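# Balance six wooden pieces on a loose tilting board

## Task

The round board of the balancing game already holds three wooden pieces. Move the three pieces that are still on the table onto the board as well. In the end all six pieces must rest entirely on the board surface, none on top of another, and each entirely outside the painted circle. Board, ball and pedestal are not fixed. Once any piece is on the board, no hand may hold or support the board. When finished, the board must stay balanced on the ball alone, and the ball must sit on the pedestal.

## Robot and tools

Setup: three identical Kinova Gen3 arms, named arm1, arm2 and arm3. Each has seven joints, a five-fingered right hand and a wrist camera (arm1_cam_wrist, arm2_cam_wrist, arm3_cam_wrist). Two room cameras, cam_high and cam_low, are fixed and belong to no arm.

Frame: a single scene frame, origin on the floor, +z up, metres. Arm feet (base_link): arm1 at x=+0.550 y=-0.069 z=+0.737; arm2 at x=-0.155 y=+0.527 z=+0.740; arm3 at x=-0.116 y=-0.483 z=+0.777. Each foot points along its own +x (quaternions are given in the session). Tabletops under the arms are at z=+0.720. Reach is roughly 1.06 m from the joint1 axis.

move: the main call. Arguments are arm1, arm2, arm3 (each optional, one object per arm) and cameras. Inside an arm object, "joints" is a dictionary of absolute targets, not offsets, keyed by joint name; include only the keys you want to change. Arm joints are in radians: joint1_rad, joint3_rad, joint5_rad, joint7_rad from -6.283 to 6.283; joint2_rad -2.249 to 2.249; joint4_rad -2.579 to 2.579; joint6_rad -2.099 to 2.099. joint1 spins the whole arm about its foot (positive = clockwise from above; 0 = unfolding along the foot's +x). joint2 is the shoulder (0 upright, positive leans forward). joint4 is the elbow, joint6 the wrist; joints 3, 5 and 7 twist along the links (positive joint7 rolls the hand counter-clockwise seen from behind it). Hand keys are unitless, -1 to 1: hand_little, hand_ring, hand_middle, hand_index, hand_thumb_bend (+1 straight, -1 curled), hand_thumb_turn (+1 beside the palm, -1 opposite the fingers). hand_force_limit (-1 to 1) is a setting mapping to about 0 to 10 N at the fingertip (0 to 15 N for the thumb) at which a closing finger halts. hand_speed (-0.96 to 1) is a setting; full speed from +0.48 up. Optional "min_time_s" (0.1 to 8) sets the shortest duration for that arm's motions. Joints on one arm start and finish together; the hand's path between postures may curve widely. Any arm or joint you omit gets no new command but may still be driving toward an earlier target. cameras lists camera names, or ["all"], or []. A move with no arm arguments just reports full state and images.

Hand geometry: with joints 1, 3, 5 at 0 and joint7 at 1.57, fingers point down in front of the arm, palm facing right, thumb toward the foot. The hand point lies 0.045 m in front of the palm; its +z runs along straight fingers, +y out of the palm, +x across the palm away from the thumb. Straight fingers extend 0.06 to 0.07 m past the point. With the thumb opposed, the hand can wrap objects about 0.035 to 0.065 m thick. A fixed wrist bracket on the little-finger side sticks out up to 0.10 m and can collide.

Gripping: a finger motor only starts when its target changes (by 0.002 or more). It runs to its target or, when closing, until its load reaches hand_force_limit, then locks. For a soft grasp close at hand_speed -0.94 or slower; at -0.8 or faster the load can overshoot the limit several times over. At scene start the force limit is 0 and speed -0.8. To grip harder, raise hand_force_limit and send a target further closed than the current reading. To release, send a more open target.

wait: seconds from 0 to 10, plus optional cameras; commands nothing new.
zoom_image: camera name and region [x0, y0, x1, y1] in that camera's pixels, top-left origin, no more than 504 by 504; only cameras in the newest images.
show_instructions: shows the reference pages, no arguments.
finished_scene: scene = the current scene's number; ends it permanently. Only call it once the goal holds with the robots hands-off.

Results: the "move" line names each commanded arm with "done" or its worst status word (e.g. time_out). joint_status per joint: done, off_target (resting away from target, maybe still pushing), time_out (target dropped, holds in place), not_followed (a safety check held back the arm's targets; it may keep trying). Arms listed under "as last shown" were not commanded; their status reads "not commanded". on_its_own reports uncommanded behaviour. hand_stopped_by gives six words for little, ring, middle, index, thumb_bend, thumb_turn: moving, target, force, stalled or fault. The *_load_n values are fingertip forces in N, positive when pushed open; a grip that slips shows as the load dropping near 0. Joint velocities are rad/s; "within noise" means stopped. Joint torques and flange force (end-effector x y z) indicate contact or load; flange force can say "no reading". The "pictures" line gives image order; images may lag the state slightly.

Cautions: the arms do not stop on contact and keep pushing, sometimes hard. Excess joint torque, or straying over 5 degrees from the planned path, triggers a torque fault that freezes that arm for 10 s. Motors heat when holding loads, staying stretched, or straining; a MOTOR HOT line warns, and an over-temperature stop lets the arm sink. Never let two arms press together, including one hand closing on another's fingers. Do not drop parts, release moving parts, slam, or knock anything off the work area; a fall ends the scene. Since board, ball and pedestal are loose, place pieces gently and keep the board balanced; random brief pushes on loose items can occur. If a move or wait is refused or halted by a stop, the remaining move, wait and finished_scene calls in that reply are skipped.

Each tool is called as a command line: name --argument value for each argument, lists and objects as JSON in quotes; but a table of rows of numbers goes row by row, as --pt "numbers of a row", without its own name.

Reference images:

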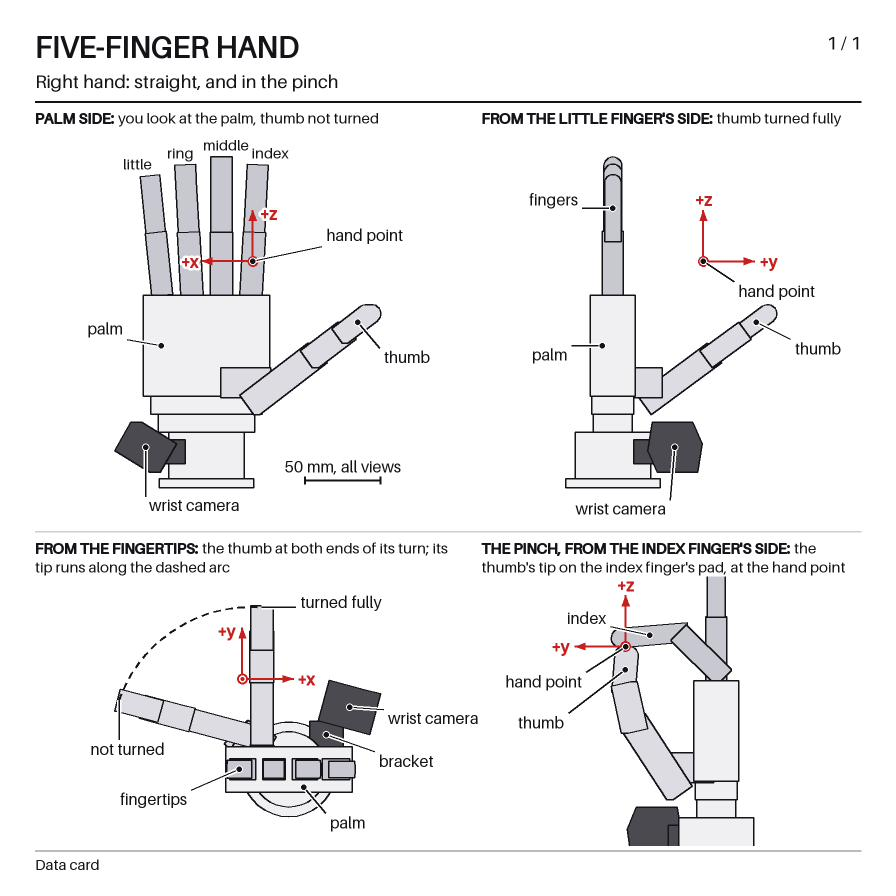

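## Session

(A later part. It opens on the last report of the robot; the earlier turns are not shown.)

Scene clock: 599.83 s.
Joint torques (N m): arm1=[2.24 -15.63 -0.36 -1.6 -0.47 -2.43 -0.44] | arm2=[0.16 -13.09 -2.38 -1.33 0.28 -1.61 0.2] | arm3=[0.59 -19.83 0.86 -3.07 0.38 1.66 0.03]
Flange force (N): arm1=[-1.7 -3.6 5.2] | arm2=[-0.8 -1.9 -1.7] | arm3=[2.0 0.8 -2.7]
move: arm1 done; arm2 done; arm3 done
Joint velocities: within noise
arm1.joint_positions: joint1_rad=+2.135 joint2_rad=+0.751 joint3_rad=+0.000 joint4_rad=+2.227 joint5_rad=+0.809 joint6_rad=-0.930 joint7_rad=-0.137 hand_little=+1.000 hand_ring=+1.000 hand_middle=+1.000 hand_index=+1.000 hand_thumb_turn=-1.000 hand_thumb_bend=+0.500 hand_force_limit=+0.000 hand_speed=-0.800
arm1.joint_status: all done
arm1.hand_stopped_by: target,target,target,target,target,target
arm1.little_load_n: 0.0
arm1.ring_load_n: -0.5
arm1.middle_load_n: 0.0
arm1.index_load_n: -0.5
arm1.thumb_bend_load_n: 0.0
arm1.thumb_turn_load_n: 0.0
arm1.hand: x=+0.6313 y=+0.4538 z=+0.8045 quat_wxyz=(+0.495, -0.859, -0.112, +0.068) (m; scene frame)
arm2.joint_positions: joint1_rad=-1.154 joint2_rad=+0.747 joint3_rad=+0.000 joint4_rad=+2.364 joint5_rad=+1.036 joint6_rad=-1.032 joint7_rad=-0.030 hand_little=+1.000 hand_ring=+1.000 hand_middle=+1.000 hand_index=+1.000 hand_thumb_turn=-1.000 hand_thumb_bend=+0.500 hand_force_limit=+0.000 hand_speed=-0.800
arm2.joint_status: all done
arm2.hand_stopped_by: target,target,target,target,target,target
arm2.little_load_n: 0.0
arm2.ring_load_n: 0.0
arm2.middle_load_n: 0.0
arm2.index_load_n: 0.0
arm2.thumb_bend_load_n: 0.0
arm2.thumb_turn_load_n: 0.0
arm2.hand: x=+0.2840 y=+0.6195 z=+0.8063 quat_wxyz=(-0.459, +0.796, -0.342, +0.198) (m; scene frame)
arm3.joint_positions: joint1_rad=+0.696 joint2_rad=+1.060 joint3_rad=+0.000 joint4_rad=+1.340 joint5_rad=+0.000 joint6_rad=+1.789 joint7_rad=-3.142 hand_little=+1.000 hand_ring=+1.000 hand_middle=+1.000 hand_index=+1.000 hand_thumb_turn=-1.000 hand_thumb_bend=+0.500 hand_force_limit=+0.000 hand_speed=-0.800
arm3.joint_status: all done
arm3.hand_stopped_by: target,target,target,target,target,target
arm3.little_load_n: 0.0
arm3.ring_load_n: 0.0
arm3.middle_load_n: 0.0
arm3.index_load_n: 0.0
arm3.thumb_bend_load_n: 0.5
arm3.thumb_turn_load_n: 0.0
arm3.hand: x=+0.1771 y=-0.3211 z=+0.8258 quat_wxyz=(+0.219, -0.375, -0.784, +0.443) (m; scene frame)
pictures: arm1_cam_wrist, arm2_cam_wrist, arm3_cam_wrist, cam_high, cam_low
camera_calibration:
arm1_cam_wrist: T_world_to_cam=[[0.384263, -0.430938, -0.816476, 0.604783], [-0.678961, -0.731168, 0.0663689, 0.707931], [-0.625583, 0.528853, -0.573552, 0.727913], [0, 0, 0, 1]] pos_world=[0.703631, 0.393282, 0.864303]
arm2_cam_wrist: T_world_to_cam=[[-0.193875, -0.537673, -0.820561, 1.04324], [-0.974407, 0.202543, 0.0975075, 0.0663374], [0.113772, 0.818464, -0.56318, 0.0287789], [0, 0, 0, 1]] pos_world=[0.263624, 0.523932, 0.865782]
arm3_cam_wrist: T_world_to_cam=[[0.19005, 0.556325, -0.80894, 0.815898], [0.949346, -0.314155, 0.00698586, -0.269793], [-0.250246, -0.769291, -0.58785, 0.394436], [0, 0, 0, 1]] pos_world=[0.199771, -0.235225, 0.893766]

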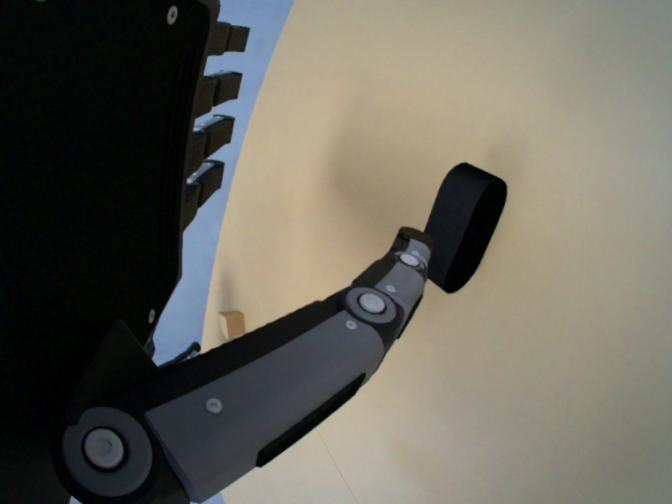

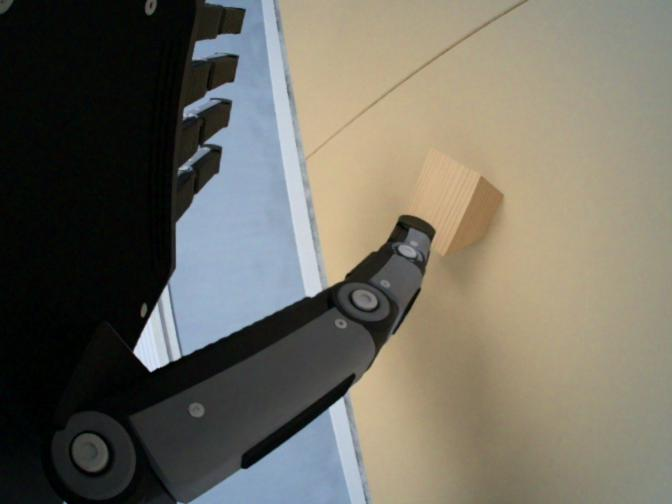

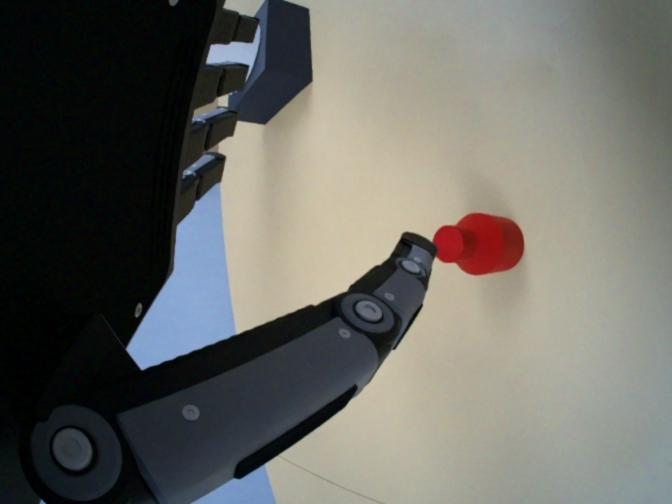

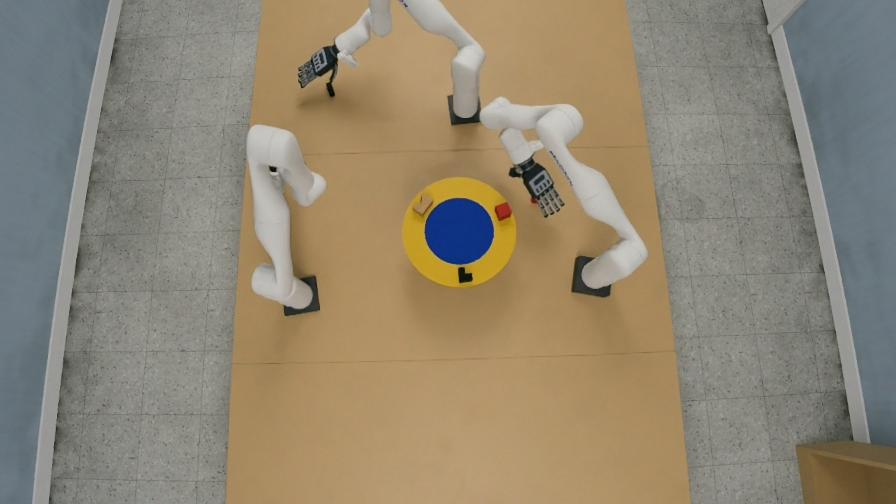

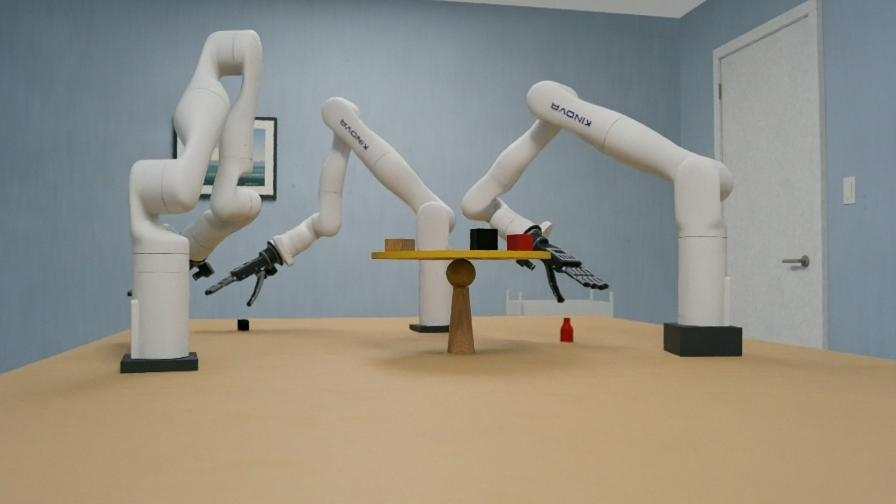

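move --arm1 '{"joints": {"joint1_rad": 2.1426, "joint2_rad": 0.92, "joint4_rad": 2.2195, "joint5_rad": 0.7423, "joint6_rad": -1.0457, "joint7_rad": -0.002}, "min_time_s": 3}' --arm2 '{"joints": {"joint1_rad": -1.142, "joint2_rad": 0.9454, "joint4_rad": 2.3481, "joint5_rad": 0.9648, "joint6_rad": -1.1296, "joint7_rad": 0.1443}, "min_time_s": 3}' --arm3 '{"joints": {"joint1_rad": 0.693, "joint2_rad": 1.216, "joint4_rad": 1.2758, "joint6_rad": 1.697}, "min_time_s": 3}' --cameras '["all"]'

zoom_image --camera "cam_low" --region '[500, 250, 630, 370]'

zoom_image --camera "cam_low" --region '[190, 250, 300, 350]'

Scene clock: 692.20 s.
Joint torques (N m): arm1=[2.21 -16.43 -0.44 -0.32 -0.29 -2.49 -0.43] | arm2=[0.07 -14.05 -2.65 -0.01 0.6 -1.64 0.24] | arm3=[0.56 -20.55 0.89 -2.47 0.38 1.66 0.06]
Flange force (N): arm1=[-1.0 -3.5 5.2] | arm2=[-0.2 -2.4 -2.2] | arm3=[1.9 1.4 -2.8]
move: arm1 done; arm2 done; arm3 done
Joint velocities: within noise
arm1.joint_positions: joint1_rad=+2.143 joint2_rad=+0.920 joint3_rad=+0.000 joint4_rad=+2.219 joint5_rad=+0.742 joint6_rad=-1.046 joint7_rad=-0.002 hand_little=+1.000 hand_ring=+1.000 hand_middle=+1.000 hand_index=+1.000 hand_thumb_turn=-1.000 hand_thumb_bend=+0.500 hand_force_limit=+0.000 hand_speed=-0.800
arm1.joint_status: all done
arm1.hand_stopped_by: target,target,target,target,target,target
arm1.little_load_n: 0.0
arm1.ring_load_n: 0.0
arm1.middle_load_n: 0.0
arm1.index_load_n: 0.0
arm1.thumb_bend_load_n: 0.0
arm1.thumb_turn_load_n: 0.0
arm1.hand: x=+0.6322 y=+0.4498 z=+0.7475 quat_wxyz=(+0.495, -0.859, -0.112, +0.068) (m; scene frame)
arm2.joint_positions: joint1_rad=-1.142 joint2_rad=+0.945 joint3_rad=+0.000 joint4_rad=+2.348 joint5_rad=+0.965 joint6_rad=-1.130 joint7_rad=+0.144 hand_little=+1.000 hand_ring=+1.000 hand_middle=+1.000 hand_index=+1.000 hand_thumb_turn=-1.000 hand_thumb_bend=+0.500 hand_force_limit=+0.000 hand_speed=-0.800
arm2.joint_status: all done
arm2.hand_stopped_by: target,target,target,target,target,target
arm2.little_load_n: 0.0
arm2.ring_load_n: 0.0
arm2.middle_load_n: 0.0
arm2.index_load_n: 0.0
arm2.thumb_bend_load_n: 0.0
arm2.thumb_turn_load_n: 0.0
arm2.hand: x=+0.2811 y=+0.6167 z=+0.7472 quat_wxyz=(-0.459, +0.795, -0.342, +0.198) (m; scene frame)
arm3.joint_positions: joint1_rad=+0.693 joint2_rad=+1.216 joint3_rad=+0.000 joint4_rad=+1.276 joint5_rad=+0.000 joint6_rad=+1.697 joint7_rad=-3.142 hand_little=+1.000 hand_ring=+1.000 hand_middle=+1.000 hand_index=+1.000 hand_thumb_turn=-1.000 hand_thumb_bend=+0.500 hand_force_limit=+0.000 hand_speed=-0.800
arm3.joint_status: all done
arm3.hand_stopped_by: target,target,target,target,target,target
arm3.little_load_n: 0.0
arm3.ring_load_n: 0.0
arm3.middle_load_n: 0.0
arm3.index_load_n: 0.0
arm3.thumb_bend_load_n: 0.0
arm3.thumb_turn_load_n: 0.0
arm3.hand: x=+0.1810 y=-0.3156 z=+0.7476 quat_wxyz=(+0.219, -0.374, -0.785, +0.444) (m; scene frame)
pictures: arm1_cam_wrist, arm2_cam_wrist, arm3_cam_wrist, cam_high, cam_low
camera_calibration:
arm1_cam_wrist: T_world_to_cam=[[0.38388, -0.431148, -0.816546, 0.556541], [-0.679297, -0.730841, 0.0665387, 0.709299], [-0.625453, 0.529134, -0.573432, 0.697655], [0, 0, 0, 1]] pos_world=[0.70453, 0.389183, 0.807303]
arm2_cam_wrist: T_world_to_cam=[[-0.194184, -0.537615, -0.820526, 0.992682], [-0.9743, 0.203042, 0.0975411, 0.0694286], [0.114161, 0.818379, -0.563225, -0.00189448], [0, 0, 0, 1]] pos_world=[0.260623, 0.521134, 0.806682]
arm3_cam_wrist: T_world_to_cam=[[0.188412, 0.556877, -0.808943, 0.749305], [0.950276, -0.311329, 0.00701019, -0.270478], [-0.247944, -0.77004, -0.587845, 0.353025], [0, 0, 0, 1]] pos_world=[0.203381, -0.229635, 0.815566]

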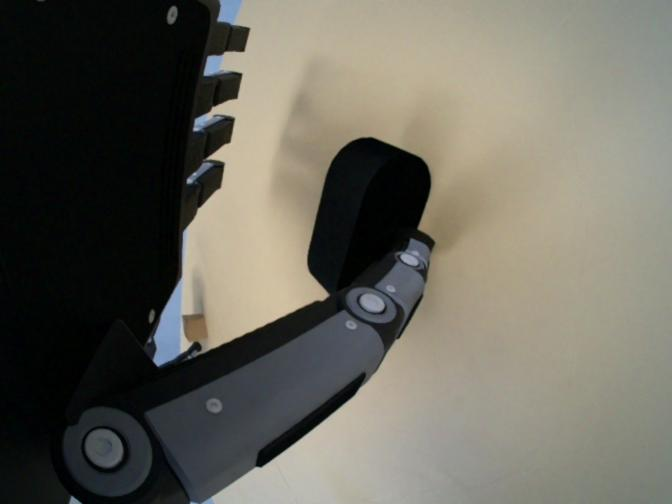

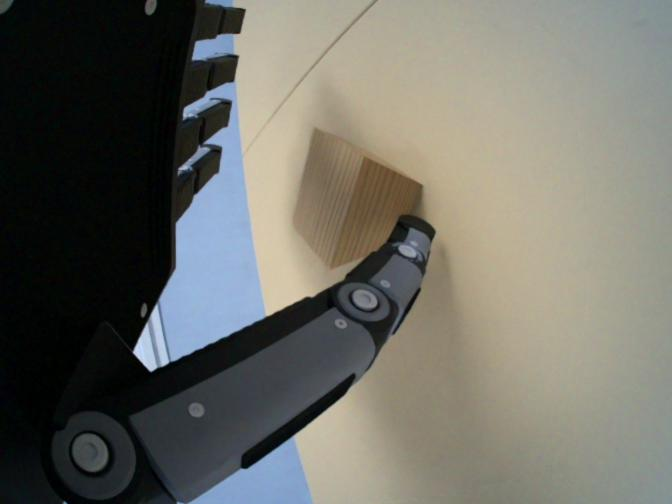

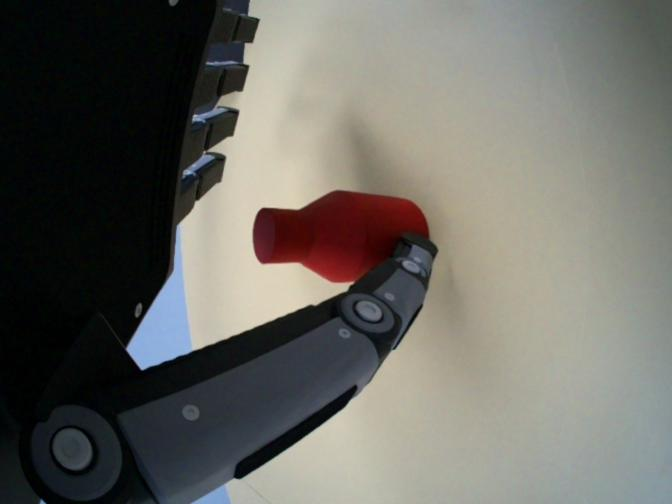

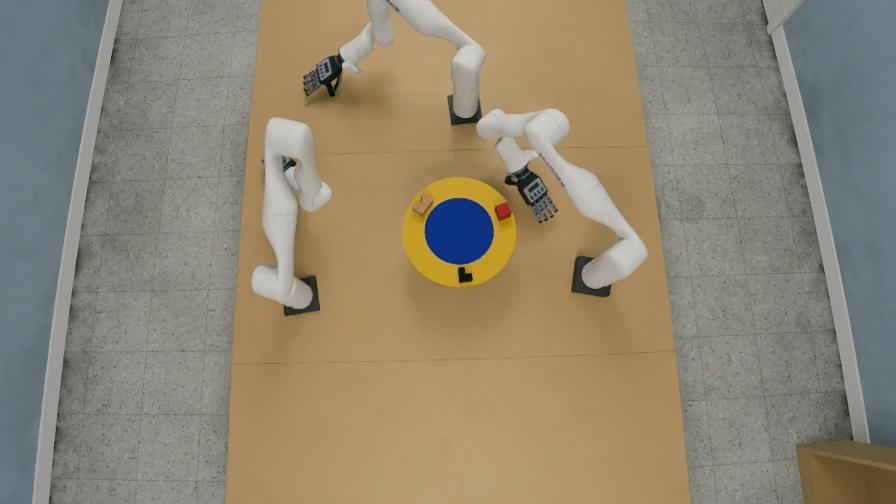

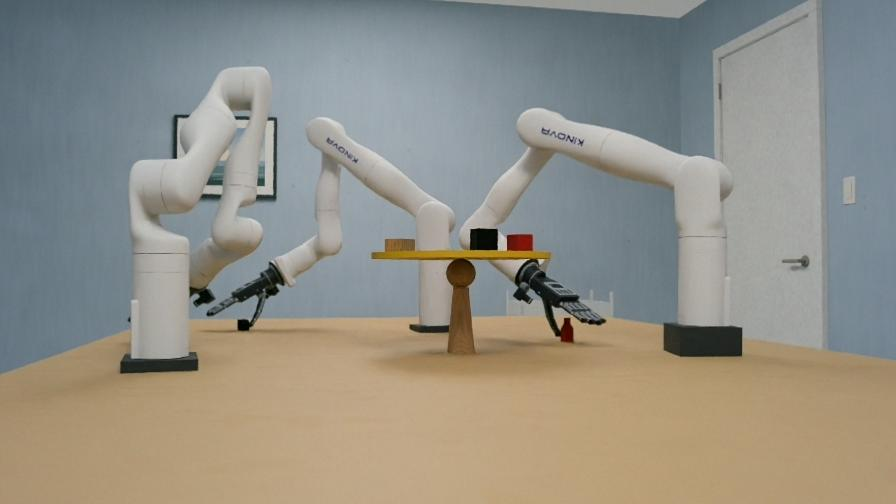

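Scaled by 3.877.

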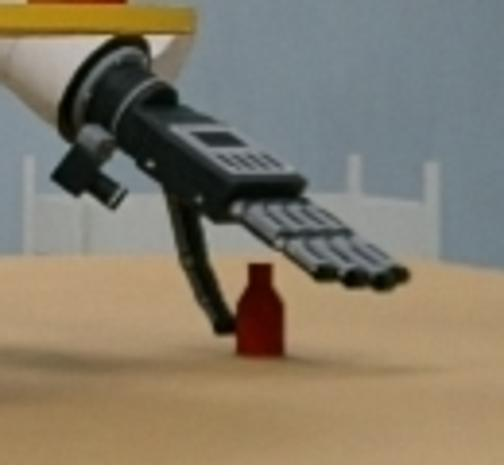

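Scaled by 4.582.

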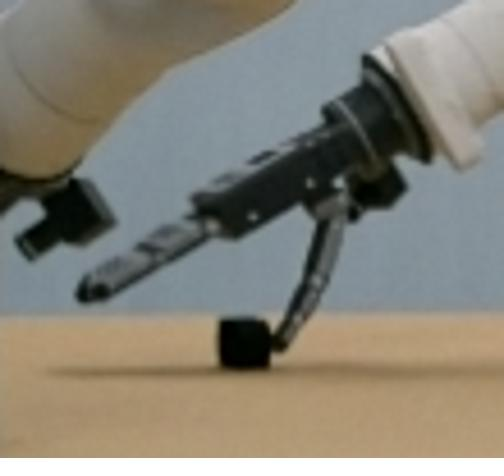

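move --arm1 '{"joints": {"hand_index": 0.3, "hand_middle": 0.3, "hand_force_limit": -0.2}}' --arm2 '{"joints": {"hand_index": 0.3, "hand_middle": 0.3, "hand_force_limit": -0.2}}' --arm3 '{"joints": {"hand_index": 0.3, "hand_middle": 0.3, "hand_force_limit": -0.2}}'

move --arm1 '{"joints": {"hand_index": -0.3, "hand_middle": -0.3, "hand_speed": -0.94}}' --arm2 '{"joints": {"hand_index": -0.3, "hand_middle": -0.3, "hand_speed": -0.94}}' --arm3 '{"joints": {"hand_index": -0.3, "hand_middle": -0.3, "hand_speed": -0.94}}' --cameras '["all"]'

zoom_image --camera "cam_low" --region '[500, 250, 630, 370]'

zoom_image --camera "cam_low" --region '[190, 250, 300, 350]'

Scene clock: 706.87 s.
Joint torques (N m): arm1=[2.16 -16.44 -0.47 -0.27 -0.27 -2.49 -0.43] | arm2=[0.1 -14.06 -2.62 0.04 0.59 -1.62 0.22] | arm3=[0.59 -20.52 0.91 -2.5 0.35 1.65 0.06]
Flange force (N): arm1=[-0.8 -3.5 5.2] | arm2=[-0.2 -2.3 -2.1] | arm3=[1.9 1.3 -2.8]
move: arm1 done; arm2 done; arm3 done
Joint velocities: within noise
arm1.joint_positions: joint1_rad=+2.143 joint2_rad=+0.920 joint3_rad=+0.000 joint4_rad=+2.219 joint5_rad=+0.742 joint6_rad=-1.046 joint7_rad=-0.002 hand_little=+1.000 hand_ring=+1.000 hand_middle=+0.300 hand_index=+0.300 hand_thumb_turn=-1.000 hand_thumb_bend=+0.500 hand_force_limit=-0.200 hand_speed=-0.800
arm1.joint_status: all done
arm1.hand_stopped_by: target,target,target,target,target,target
arm1.little_load_n: 0.0
arm1.ring_load_n: 0.0
arm1.middle_load_n: 0.0
arm1.index_load_n: 0.0
arm1.thumb_bend_load_n: 0.0
arm1.thumb_turn_load_n: 0.0
arm1.hand: x=+0.6322 y=+0.4498 z=+0.7475 quat_wxyz=(+0.495, -0.859, -0.112, +0.068) (m; scene frame)
arm2.joint_positions: joint1_rad=-1.142 joint2_rad=+0.945 joint3_rad=+0.000 joint4_rad=+2.348 joint5_rad=+0.965 joint6_rad=-1.130 joint7_rad=+0.144 hand_little=+1.000 hand_ring=+1.000 hand_middle=+0.300 hand_index=+0.300 hand_thumb_turn=-1.000 hand_thumb_bend=+0.500 hand_force_limit=-0.200 hand_speed=-0.800
arm2.joint_status: all done
arm2.hand_stopped_by: target,target,target,target,target,target
arm2.little_load_n: 0.0
arm2.ring_load_n: 0.0
arm2.middle_load_n: 0.0
arm2.index_load_n: 0.0
arm2.thumb_bend_load_n: 0.0
arm2.thumb_turn_load_n: 0.0
arm2.hand: x=+0.2811 y=+0.6167 z=+0.7472 quat_wxyz=(-0.459, +0.795, -0.342, +0.198) (m; scene frame)
arm3.joint_positions: joint1_rad=+0.693 joint2_rad=+1.216 joint3_rad=+0.000 joint4_rad=+1.276 joint5_rad=+0.000 joint6_rad=+1.697 joint7_rad=-3.142 hand_little=+1.000 hand_ring=+1.000 hand_middle=+0.300 hand_index=+0.300 hand_thumb_turn=-1.000 hand_thumb_bend=+0.500 hand_force_limit=-0.200 hand_speed=-0.800
arm3.joint_status: all done
arm3.hand_stopped_by: target,target,target,target,target,target
arm3.little_load_n: 0.0
arm3.ring_load_n: 0.0
arm3.middle_load_n: 0.0
arm3.index_load_n: 0.0
arm3.thumb_bend_load_n: 0.0
arm3.thumb_turn_load_n: 0.0
arm3.hand: x=+0.1810 y=-0.3156 z=+0.7476 quat_wxyz=(+0.219, -0.374, -0.785, +0.444) (m; scene frame)
pictures: none

Scene clock: 710.10 s.
Joint torques (N m): arm1=[2.33 -15.55 -0.17 -0.1 -0.3 -1.98 -0.38] | arm2=[0.08 -13.45 -2.45 -0.02 0.48 -1.18 0.24] | arm3=[0.54 -19.78 0.83 -2.7 0.33 1.08 0.1]
Flange force (N): arm1=[-1.4 -4.9 4.3] | arm2=[-0.5 -3.4 -3.4] | arm3=[1.9 -0.9 -3.6]
move: arm1 off_target; arm2 off_target; arm3 off_target
Joint velocities: within noise
arm1.joint_positions: joint1_rad=+2.143 joint2_rad=+0.920 joint3_rad=+0.000 joint4_rad=+2.219 joint5_rad=+0.742 joint6_rad=-1.046 joint7_rad=-0.002 hand_little=+1.000 hand_ring=+1.000 hand_middle=-0.144 hand_index=-0.184 hand_thumb_turn=-1.000 hand_thumb_bend=+0.502 hand_force_limit=-0.200 hand_speed=-0.940
arm1.joint_status: hand_middle off_target (ended at -0.144, target -0.300); hand_index off_target (ended at -0.184, target -0.300); the others done
arm1.hand_stopped_by: target,target,force,force,target,target
arm1.little_load_n: 0.0
arm1.ring_load_n: 0.0
arm1.middle_load_n: 3.0
arm1.index_load_n: 4.5
arm1.thumb_bend_load_n: 6.5
arm1.thumb_turn_load_n: -2.0
arm1.hand: x=+0.6322 y=+0.4498 z=+0.7475 quat_wxyz=(+0.495, -0.859, -0.112, +0.068) (m; scene frame)
arm2.joint_positions: joint1_rad=-1.142 joint2_rad=+0.945 joint3_rad=+0.000 joint4_rad=+2.348 joint5_rad=+0.965 joint6_rad=-1.130 joint7_rad=+0.144 hand_little=+1.000 hand_ring=+1.000 hand_middle=-0.014 hand_index=-0.042 hand_thumb_turn=-1.000 hand_thumb_bend=+0.502 hand_force_limit=-0.200 hand_speed=-0.940
arm2.joint_status: hand_middle off_target (ended at -0.014, target -0.300); hand_index off_target (ended at -0.042, target -0.300); the others done
arm2.hand_stopped_by: target,target,force,force,target,target
arm2.little_load_n: 0.0
arm2.ring_load_n: 0.0
arm2.middle_load_n: 2.5
arm2.index_load_n: 5.0
arm2.thumb_bend_load_n: 6.5
arm2.thumb_turn_load_n: -2.0
arm2.hand: x=+0.2811 y=+0.6167 z=+0.7472 quat_wxyz=(-0.459, +0.795, -0.342, +0.198) (m; scene frame)
arm3.joint_positions: joint1_rad=+0.693 joint2_rad=+1.216 joint3_rad=+0.000 joint4_rad=+1.276 joint5_rad=+0.000 joint6_rad=+1.697 joint7_rad=-3.142 hand_little=+1.000 hand_ring=+1.000 hand_middle=-0.037 hand_index=-0.054 hand_thumb_turn=-1.000 hand_thumb_bend=+0.501 hand_force_limit=-0.200 hand_speed=-0.940
arm3.joint_status: hand_middle off_target (ended at -0.037, target -0.300); hand_index off_target (ended at -0.054, target -0.300); the others done
arm3.hand_stopped_by: target,target,force,force,target,target
arm3.little_load_n: 0.0
arm3.ring_load_n: 0.0
arm3.middle_load_n: 2.5
arm3.index_load_n: 5.0
arm3.thumb_bend_load_n: 5.0
arm3.thumb_turn_load_n: 0.5
arm3.hand: x=+0.1810 y=-0.3156 z=+0.7476 quat_wxyz=(+0.219, -0.374, -0.785, +0.444) (m; scene frame)
pictures: arm1_cam_wrist, arm2_cam_wrist, arm3_cam_wrist, cam_high, cam_low
camera_calibration:
arm1_cam_wrist: T_world_to_cam=[[0.38388, -0.431148, -0.816546, 0.556541], [-0.679297, -0.730841, 0.0665387, 0.709299], [-0.625453, 0.529134, -0.573432, 0.697655], [0, 0, 0, 1]] pos_world=[0.70453, 0.389183, 0.807303]
arm2_cam_wrist: T_world_to_cam=[[-0.194184, -0.537615, -0.820526, 0.992682], [-0.9743, 0.203042, 0.0975411, 0.0694286], [0.114161, 0.818379, -0.563225, -0.00189448], [0, 0, 0, 1]] pos_world=[0.260623, 0.521134, 0.806682]
arm3_cam_wrist: T_world_to_cam=[[0.188412, 0.556877, -0.808943, 0.749305], [0.950276, -0.311329, 0.00701019, -0.270478], [-0.247944, -0.77004, -0.587845, 0.353025], [0, 0, 0, 1]] pos_world=[0.203381, -0.229635, 0.815566]

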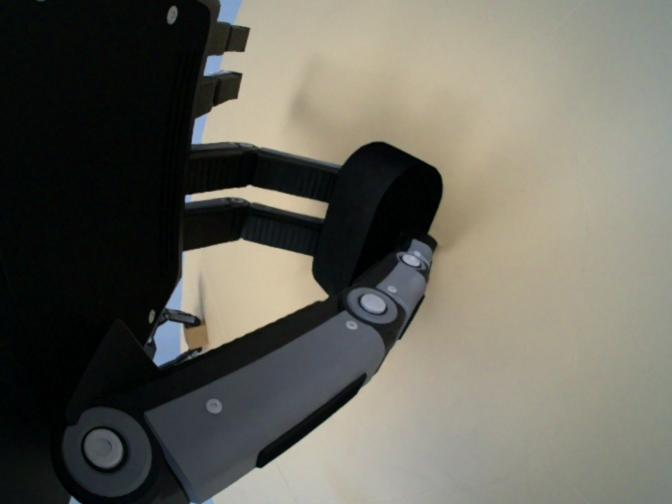

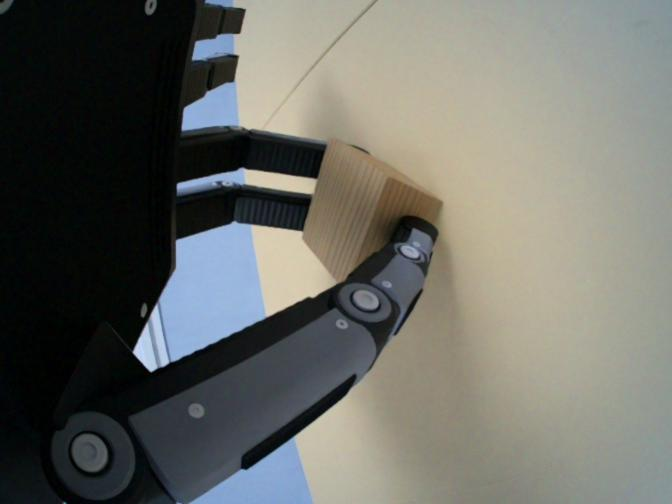

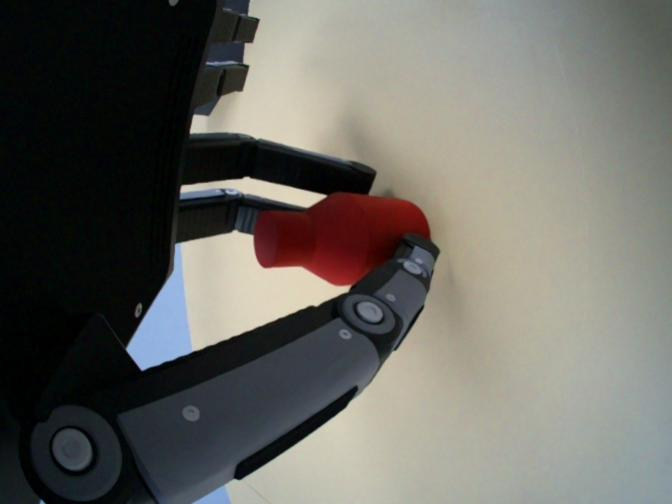

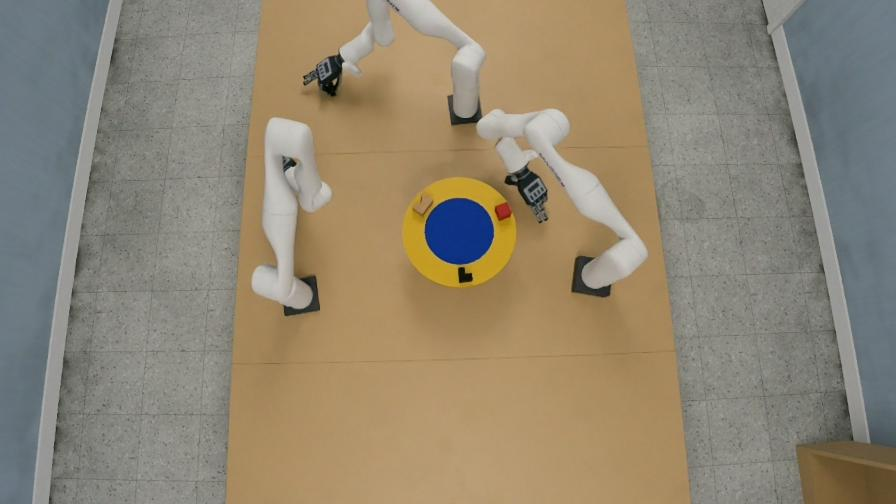

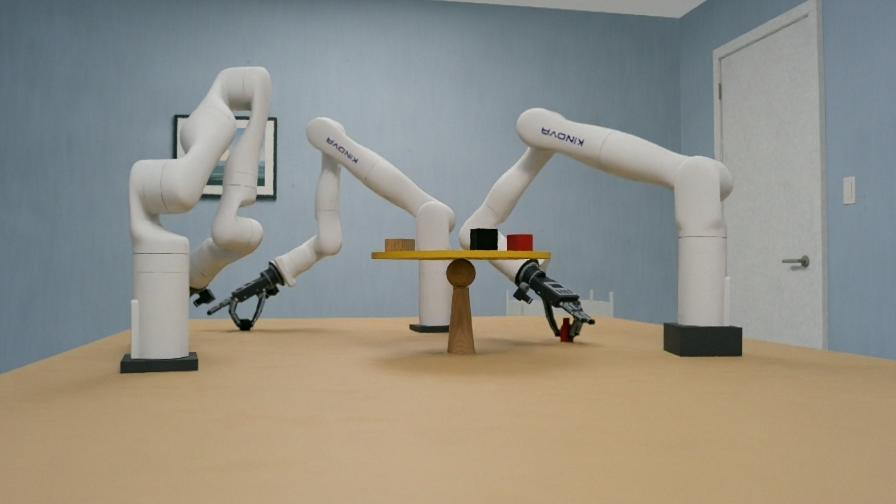

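Scaled by 3.877.

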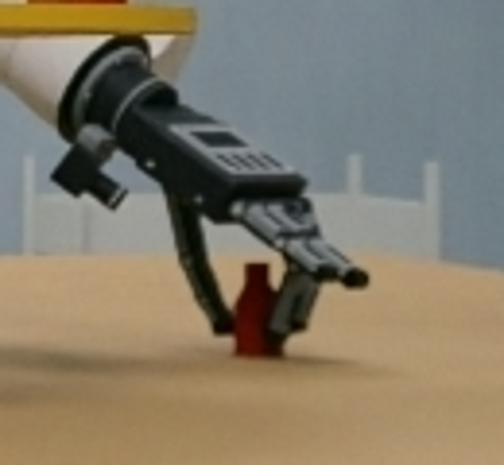

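Scaled by 4.582.

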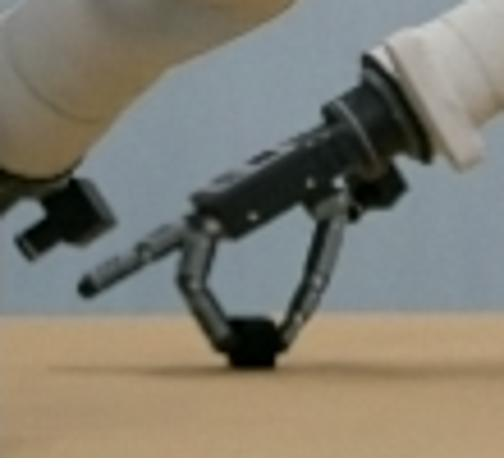

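move --arm1 '{"joints": {"joint1_rad": 2.1345, "joint2_rad": 0.7505, "joint4_rad": 2.2274, "joint5_rad": 0.809, "joint6_rad": -0.9296, "joint7_rad": -0.1367}, "min_time_s": 3}' --arm2 '{"joints": {"joint1_rad": -1.1537, "joint2_rad": 0.7468, "joint4_rad": 2.3644, "joint5_rad": 1.0359, "joint6_rad": -1.0315, "joint7_rad": -0.03}, "min_time_s": 3}' --arm3 '{"joints": {"joint1_rad": 0.6959, "joint2_rad": 1.0596, "joint4_rad": 1.3401, "joint6_rad": 1.7891}, "min_time_s": 3}' --cameras '["all"]'

wait --seconds 1

Scene clock: 723.27 s.
Joint torques (N m): arm1=[2.26 -15.73 -0.41 -1.57 -0.52 -2.48 -0.44] | arm2=[0.1 -13.12 -2.51 -1.38 0.32 -1.67 0.26] | arm3=[0.6 -19.89 0.89 -3.08 0.36 1.69 0.06]
Flange force (N): arm1=[-1.4 -3.6 5.4] | arm2=[-0.7 -2.0 -1.9] | arm3=[2.0 1.0 -2.6]
move: arm1 done; arm2 done; arm3 done
Joint velocities: within noise
arm1.joint_positions: joint1_rad=+2.135 joint2_rad=+0.751 joint3_rad=+0.000 joint4_rad=+2.227 joint5_rad=+0.809 joint6_rad=-0.930 joint7_rad=-0.137 hand_little=+1.000 hand_ring=+1.000 hand_middle=-0.144 hand_index=-0.184 hand_thumb_turn=-1.000 hand_thumb_bend=+0.502 hand_force_limit=-0.200 hand_speed=-0.940
arm1.joint_status: all done
arm1.hand_stopped_by: target,target,force,force,target,target
arm1.little_load_n: 0.0
arm1.ring_load_n: 0.0
arm1.middle_load_n: 2.5
arm1.index_load_n: 4.0
arm1.thumb_bend_load_n: 7.0
arm1.thumb_turn_load_n: -2.0
arm1.hand: x=+0.6313 y=+0.4538 z=+0.8045 quat_wxyz=(+0.495, -0.859, -0.112, +0.068) (m; scene frame)
arm2.joint_positions: joint1_rad=-1.154 joint2_rad=+0.747 joint3_rad=+0.000 joint4_rad=+2.364 joint5_rad=+1.036 joint6_rad=-1.032 joint7_rad=-0.030 hand_little=+1.000 hand_ring=+1.000 hand_middle=-0.014 hand_index=-0.042 hand_thumb_turn=-1.000 hand_thumb_bend=+0.502 hand_force_limit=-0.200 hand_speed=-0.940
arm2.joint_status: all done
arm2.hand_stopped_by: target,target,force,force,target,target
arm2.little_load_n: 0.0
arm2.ring_load_n: 0.0
arm2.middle_load_n: 2.0
arm2.index_load_n: 4.5
arm2.thumb_bend_load_n: 7.0
arm2.thumb_turn_load_n: -1.5
arm2.hand: x=+0.2840 y=+0.6195 z=+0.8063 quat_wxyz=(-0.459, +0.796, -0.342, +0.198) (m; scene frame)
arm3.joint_positions: joint1_rad=+0.696 joint2_rad=+1.060 joint3_rad=+0.000 joint4_rad=+1.340 joint5_rad=+0.000 joint6_rad=+1.789 joint7_rad=-3.142 hand_little=+1.000 hand_ring=+1.000 hand_middle=-0.037 hand_index=-0.054 hand_thumb_turn=-1.000 hand_thumb_bend=+0.502 hand_force_limit=-0.200 hand_speed=-0.940
arm3.joint_status: all done
arm3.hand_stopped_by: target,target,force,force,target,target
arm3.little_load_n: 0.0
arm3.ring_load_n: 0.0
arm3.middle_load_n: 2.0
arm3.index_load_n: 4.0
arm3.thumb_bend_load_n: 6.0
arm3.thumb_turn_load_n: 0.0
arm3.hand: x=+0.1771 y=-0.3211 z=+0.8258 quat_wxyz=(+0.219, -0.375, -0.784, +0.444) (m; scene frame)
pictures: arm1_cam_wrist, arm2_cam_wrist, arm3_cam_wrist, cam_high, cam_low
camera_calibration:
arm1_cam_wrist: T_world_to_cam=[[0.384213, -0.430946, -0.816496, 0.604839], [-0.678934, -0.731187, 0.0664386, 0.707859], [-0.625643, 0.52882, -0.573515, 0.727937], [0, 0, 0, 1]] pos_world=[0.703631, 0.393282, 0.864303]
arm2_cam_wrist: T_world_to_cam=[[-0.193875, -0.537673, -0.820561, 1.04324], [-0.974407, 0.202543, 0.0975075, 0.0663374], [0.113772, 0.818464, -0.56318, 0.0287789], [0, 0, 0, 1]] pos_world=[0.263624, 0.523932, 0.865782]
arm3_cam_wrist: T_world_to_cam=[[0.18987, 0.556266, -0.809023, 0.815994], [0.949383, -0.314044, 0.00688164, -0.269682], [-0.250241, -0.769379, -0.587737, 0.394313], [0, 0, 0, 1]] pos_world=[0.199772, -0.235225, 0.893767]

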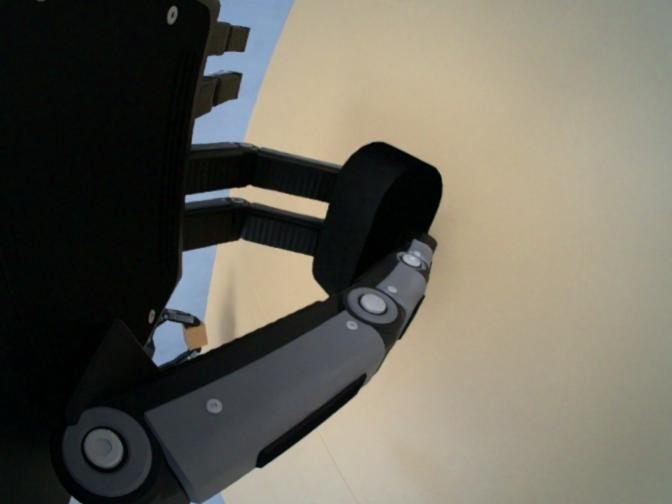

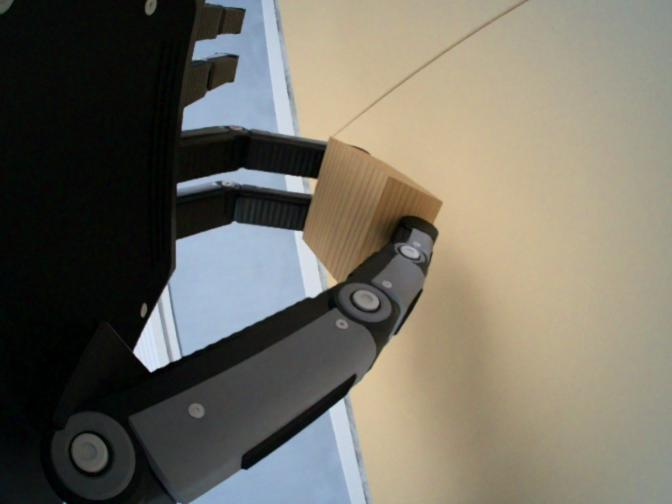

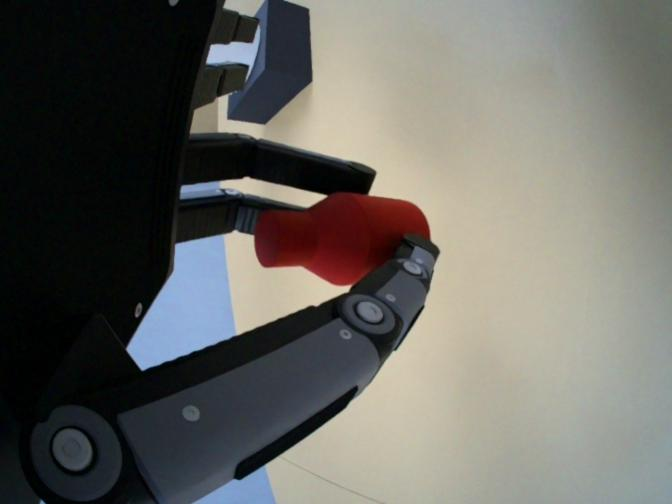

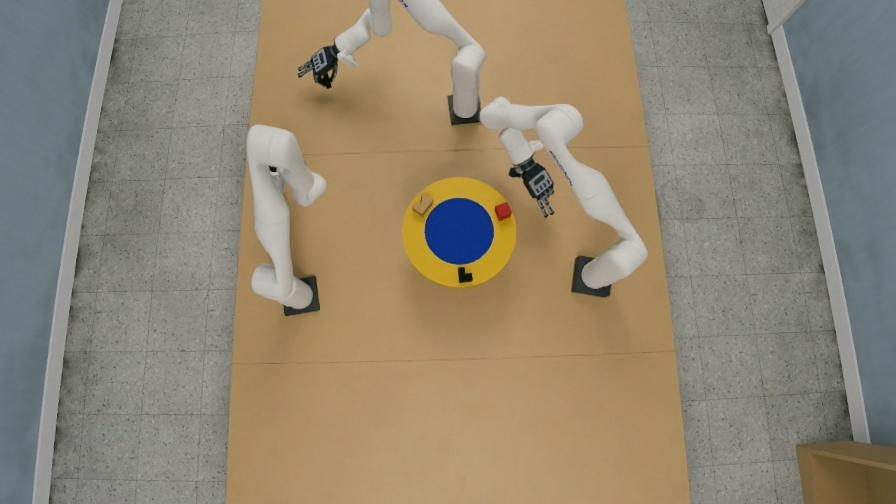

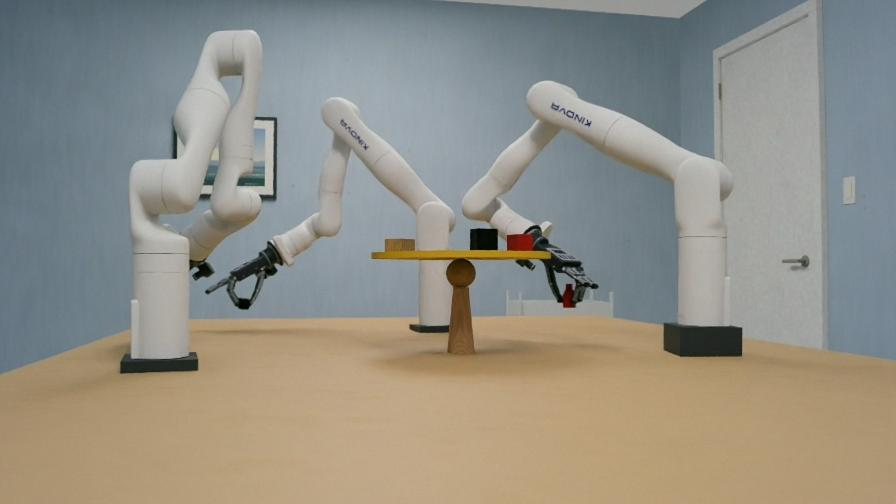

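Scene clock: 724.27 s.
Joint torques (N m): arm1=[2.23 -15.77 -0.38 -1.66 -0.49 -2.54 -0.36] | arm2=[0.1 -13.11 -2.44 -1.41 0.29 -1.65 0.21] | arm3=[0.62 -19.89 0.92 -3.03 0.38 1.67 0.04]
Flange force (N): arm1=[-1.4 -3.8 5.3] | arm2=[-0.9 -1.9 -1.9] | arm3=[2.0 1.1 -2.9]
Joint velocities: within noise
arm1.joint_positions: joint1_rad=+2.135 joint2_rad=+0.751 joint3_rad=+0.000 joint4_rad=+2.227 joint5_rad=+0.809 joint6_rad=-0.930 joint7_rad=-0.137 hand_little=+1.000 hand_ring=+1.000 hand_middle=-0.144 hand_index=-0.184 hand_thumb_turn=-1.000 hand_thumb_bend=+0.502 hand_force_limit=-0.200 hand_speed=-0.940
arm1.joint_status: all done
arm1.hand_stopped_by: target,target,force,force,target,target
arm1.little_load_n: 0.0
arm1.ring_load_n: 0.0
arm1.middle_load_n: 3.0
arm1.index_load_n: 4.0
arm1.thumb_bend_load_n: 7.5
arm1.thumb_turn_load_n: -2.0
arm1.hand: x=+0.6313 y=+0.4538 z=+0.8045 quat_wxyz=(+0.495, -0.859, -0.112, +0.068) (m; scene frame)
arm2.joint_positions: joint1_rad=-1.154 joint2_rad=+0.747 joint3_rad=+0.000 joint4_rad=+2.364 joint5_rad=+1.036 joint6_rad=-1.032 joint7_rad=-0.030 hand_little=+1.000 hand_ring=+1.000 hand_middle=-0.014 hand_index=-0.042 hand_thumb_turn=-1.000 hand_thumb_bend=+0.502 hand_force_limit=-0.200 hand_speed=-0.940
arm2.joint_status: all done
arm2.hand_stopped_by: target,target,force,force,target,target
arm2.little_load_n: 0.0
arm2.ring_load_n: 0.0
arm2.middle_load_n: 2.5
arm2.index_load_n: 4.5
arm2.thumb_bend_load_n: 7.0
arm2.thumb_turn_load_n: -2.0
arm2.hand: x=+0.2840 y=+0.6195 z=+0.8063 quat_wxyz=(-0.459, +0.796, -0.342, +0.198) (m; scene frame)
arm3.joint_positions: joint1_rad=+0.696 joint2_rad=+1.060 joint3_rad=+0.000 joint4_rad=+1.340 joint5_rad=+0.000 joint6_rad=+1.789 joint7_rad=-3.142 hand_little=+1.000 hand_ring=+1.000 hand_middle=-0.037 hand_index=-0.054 hand_thumb_turn=-1.000 hand_thumb_bend=+0.502 hand_force_limit=-0.200 hand_speed=-0.940
arm3.joint_status: all done
arm3.hand_stopped_by: target,target,force,force,target,target
arm3.little_load_n: 0.0
arm3.ring_load_n: 0.0
arm3.middle_load_n: 2.5
arm3.index_load_n: 4.0
arm3.thumb_bend_load_n: 6.0
arm3.thumb_turn_load_n: 0.5
arm3.hand: x=+0.1771 y=-0.3211 z=+0.8258 quat_wxyz=(+0.219, -0.375, -0.784, +0.444) (m; scene frame)
wait: 1.00 s; at rest by 0.27 s
pictures: none

zoom_image --camera "cam_low" --region '[366, 220, 446, 270]'

zoom_image --camera "cam_low" --region '[430, 220, 510, 270]'

zoom_image --camera "cam_low" --region '[490, 220, 570, 270]'

zoom_image --camera "cam_high" --region '[395, 170, 525, 295]'

Scaled by 6.300.
This view is cut from an older image: the scene may have changed since it was taken.

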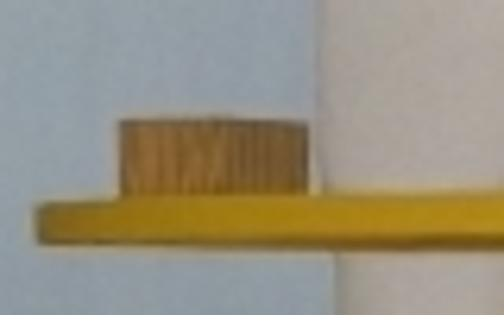

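Scaled by 6.300.
This view is cut from an older image: the scene may have changed since it was taken.

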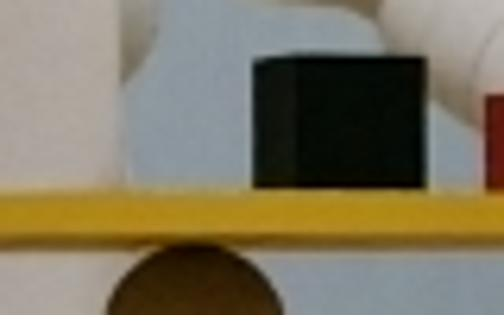

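Scaled by 6.300.
This view is cut from an older image: the scene may have changed since it was taken.

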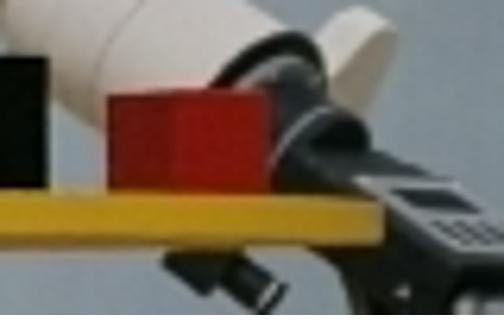

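Scaled by 3.877.
This view is cut from an older image: the scene may have changed since it was taken.

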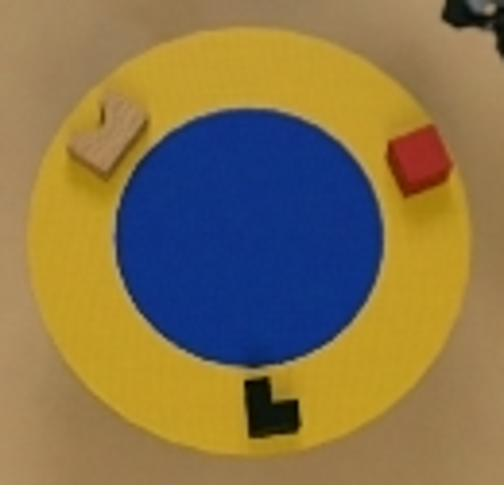

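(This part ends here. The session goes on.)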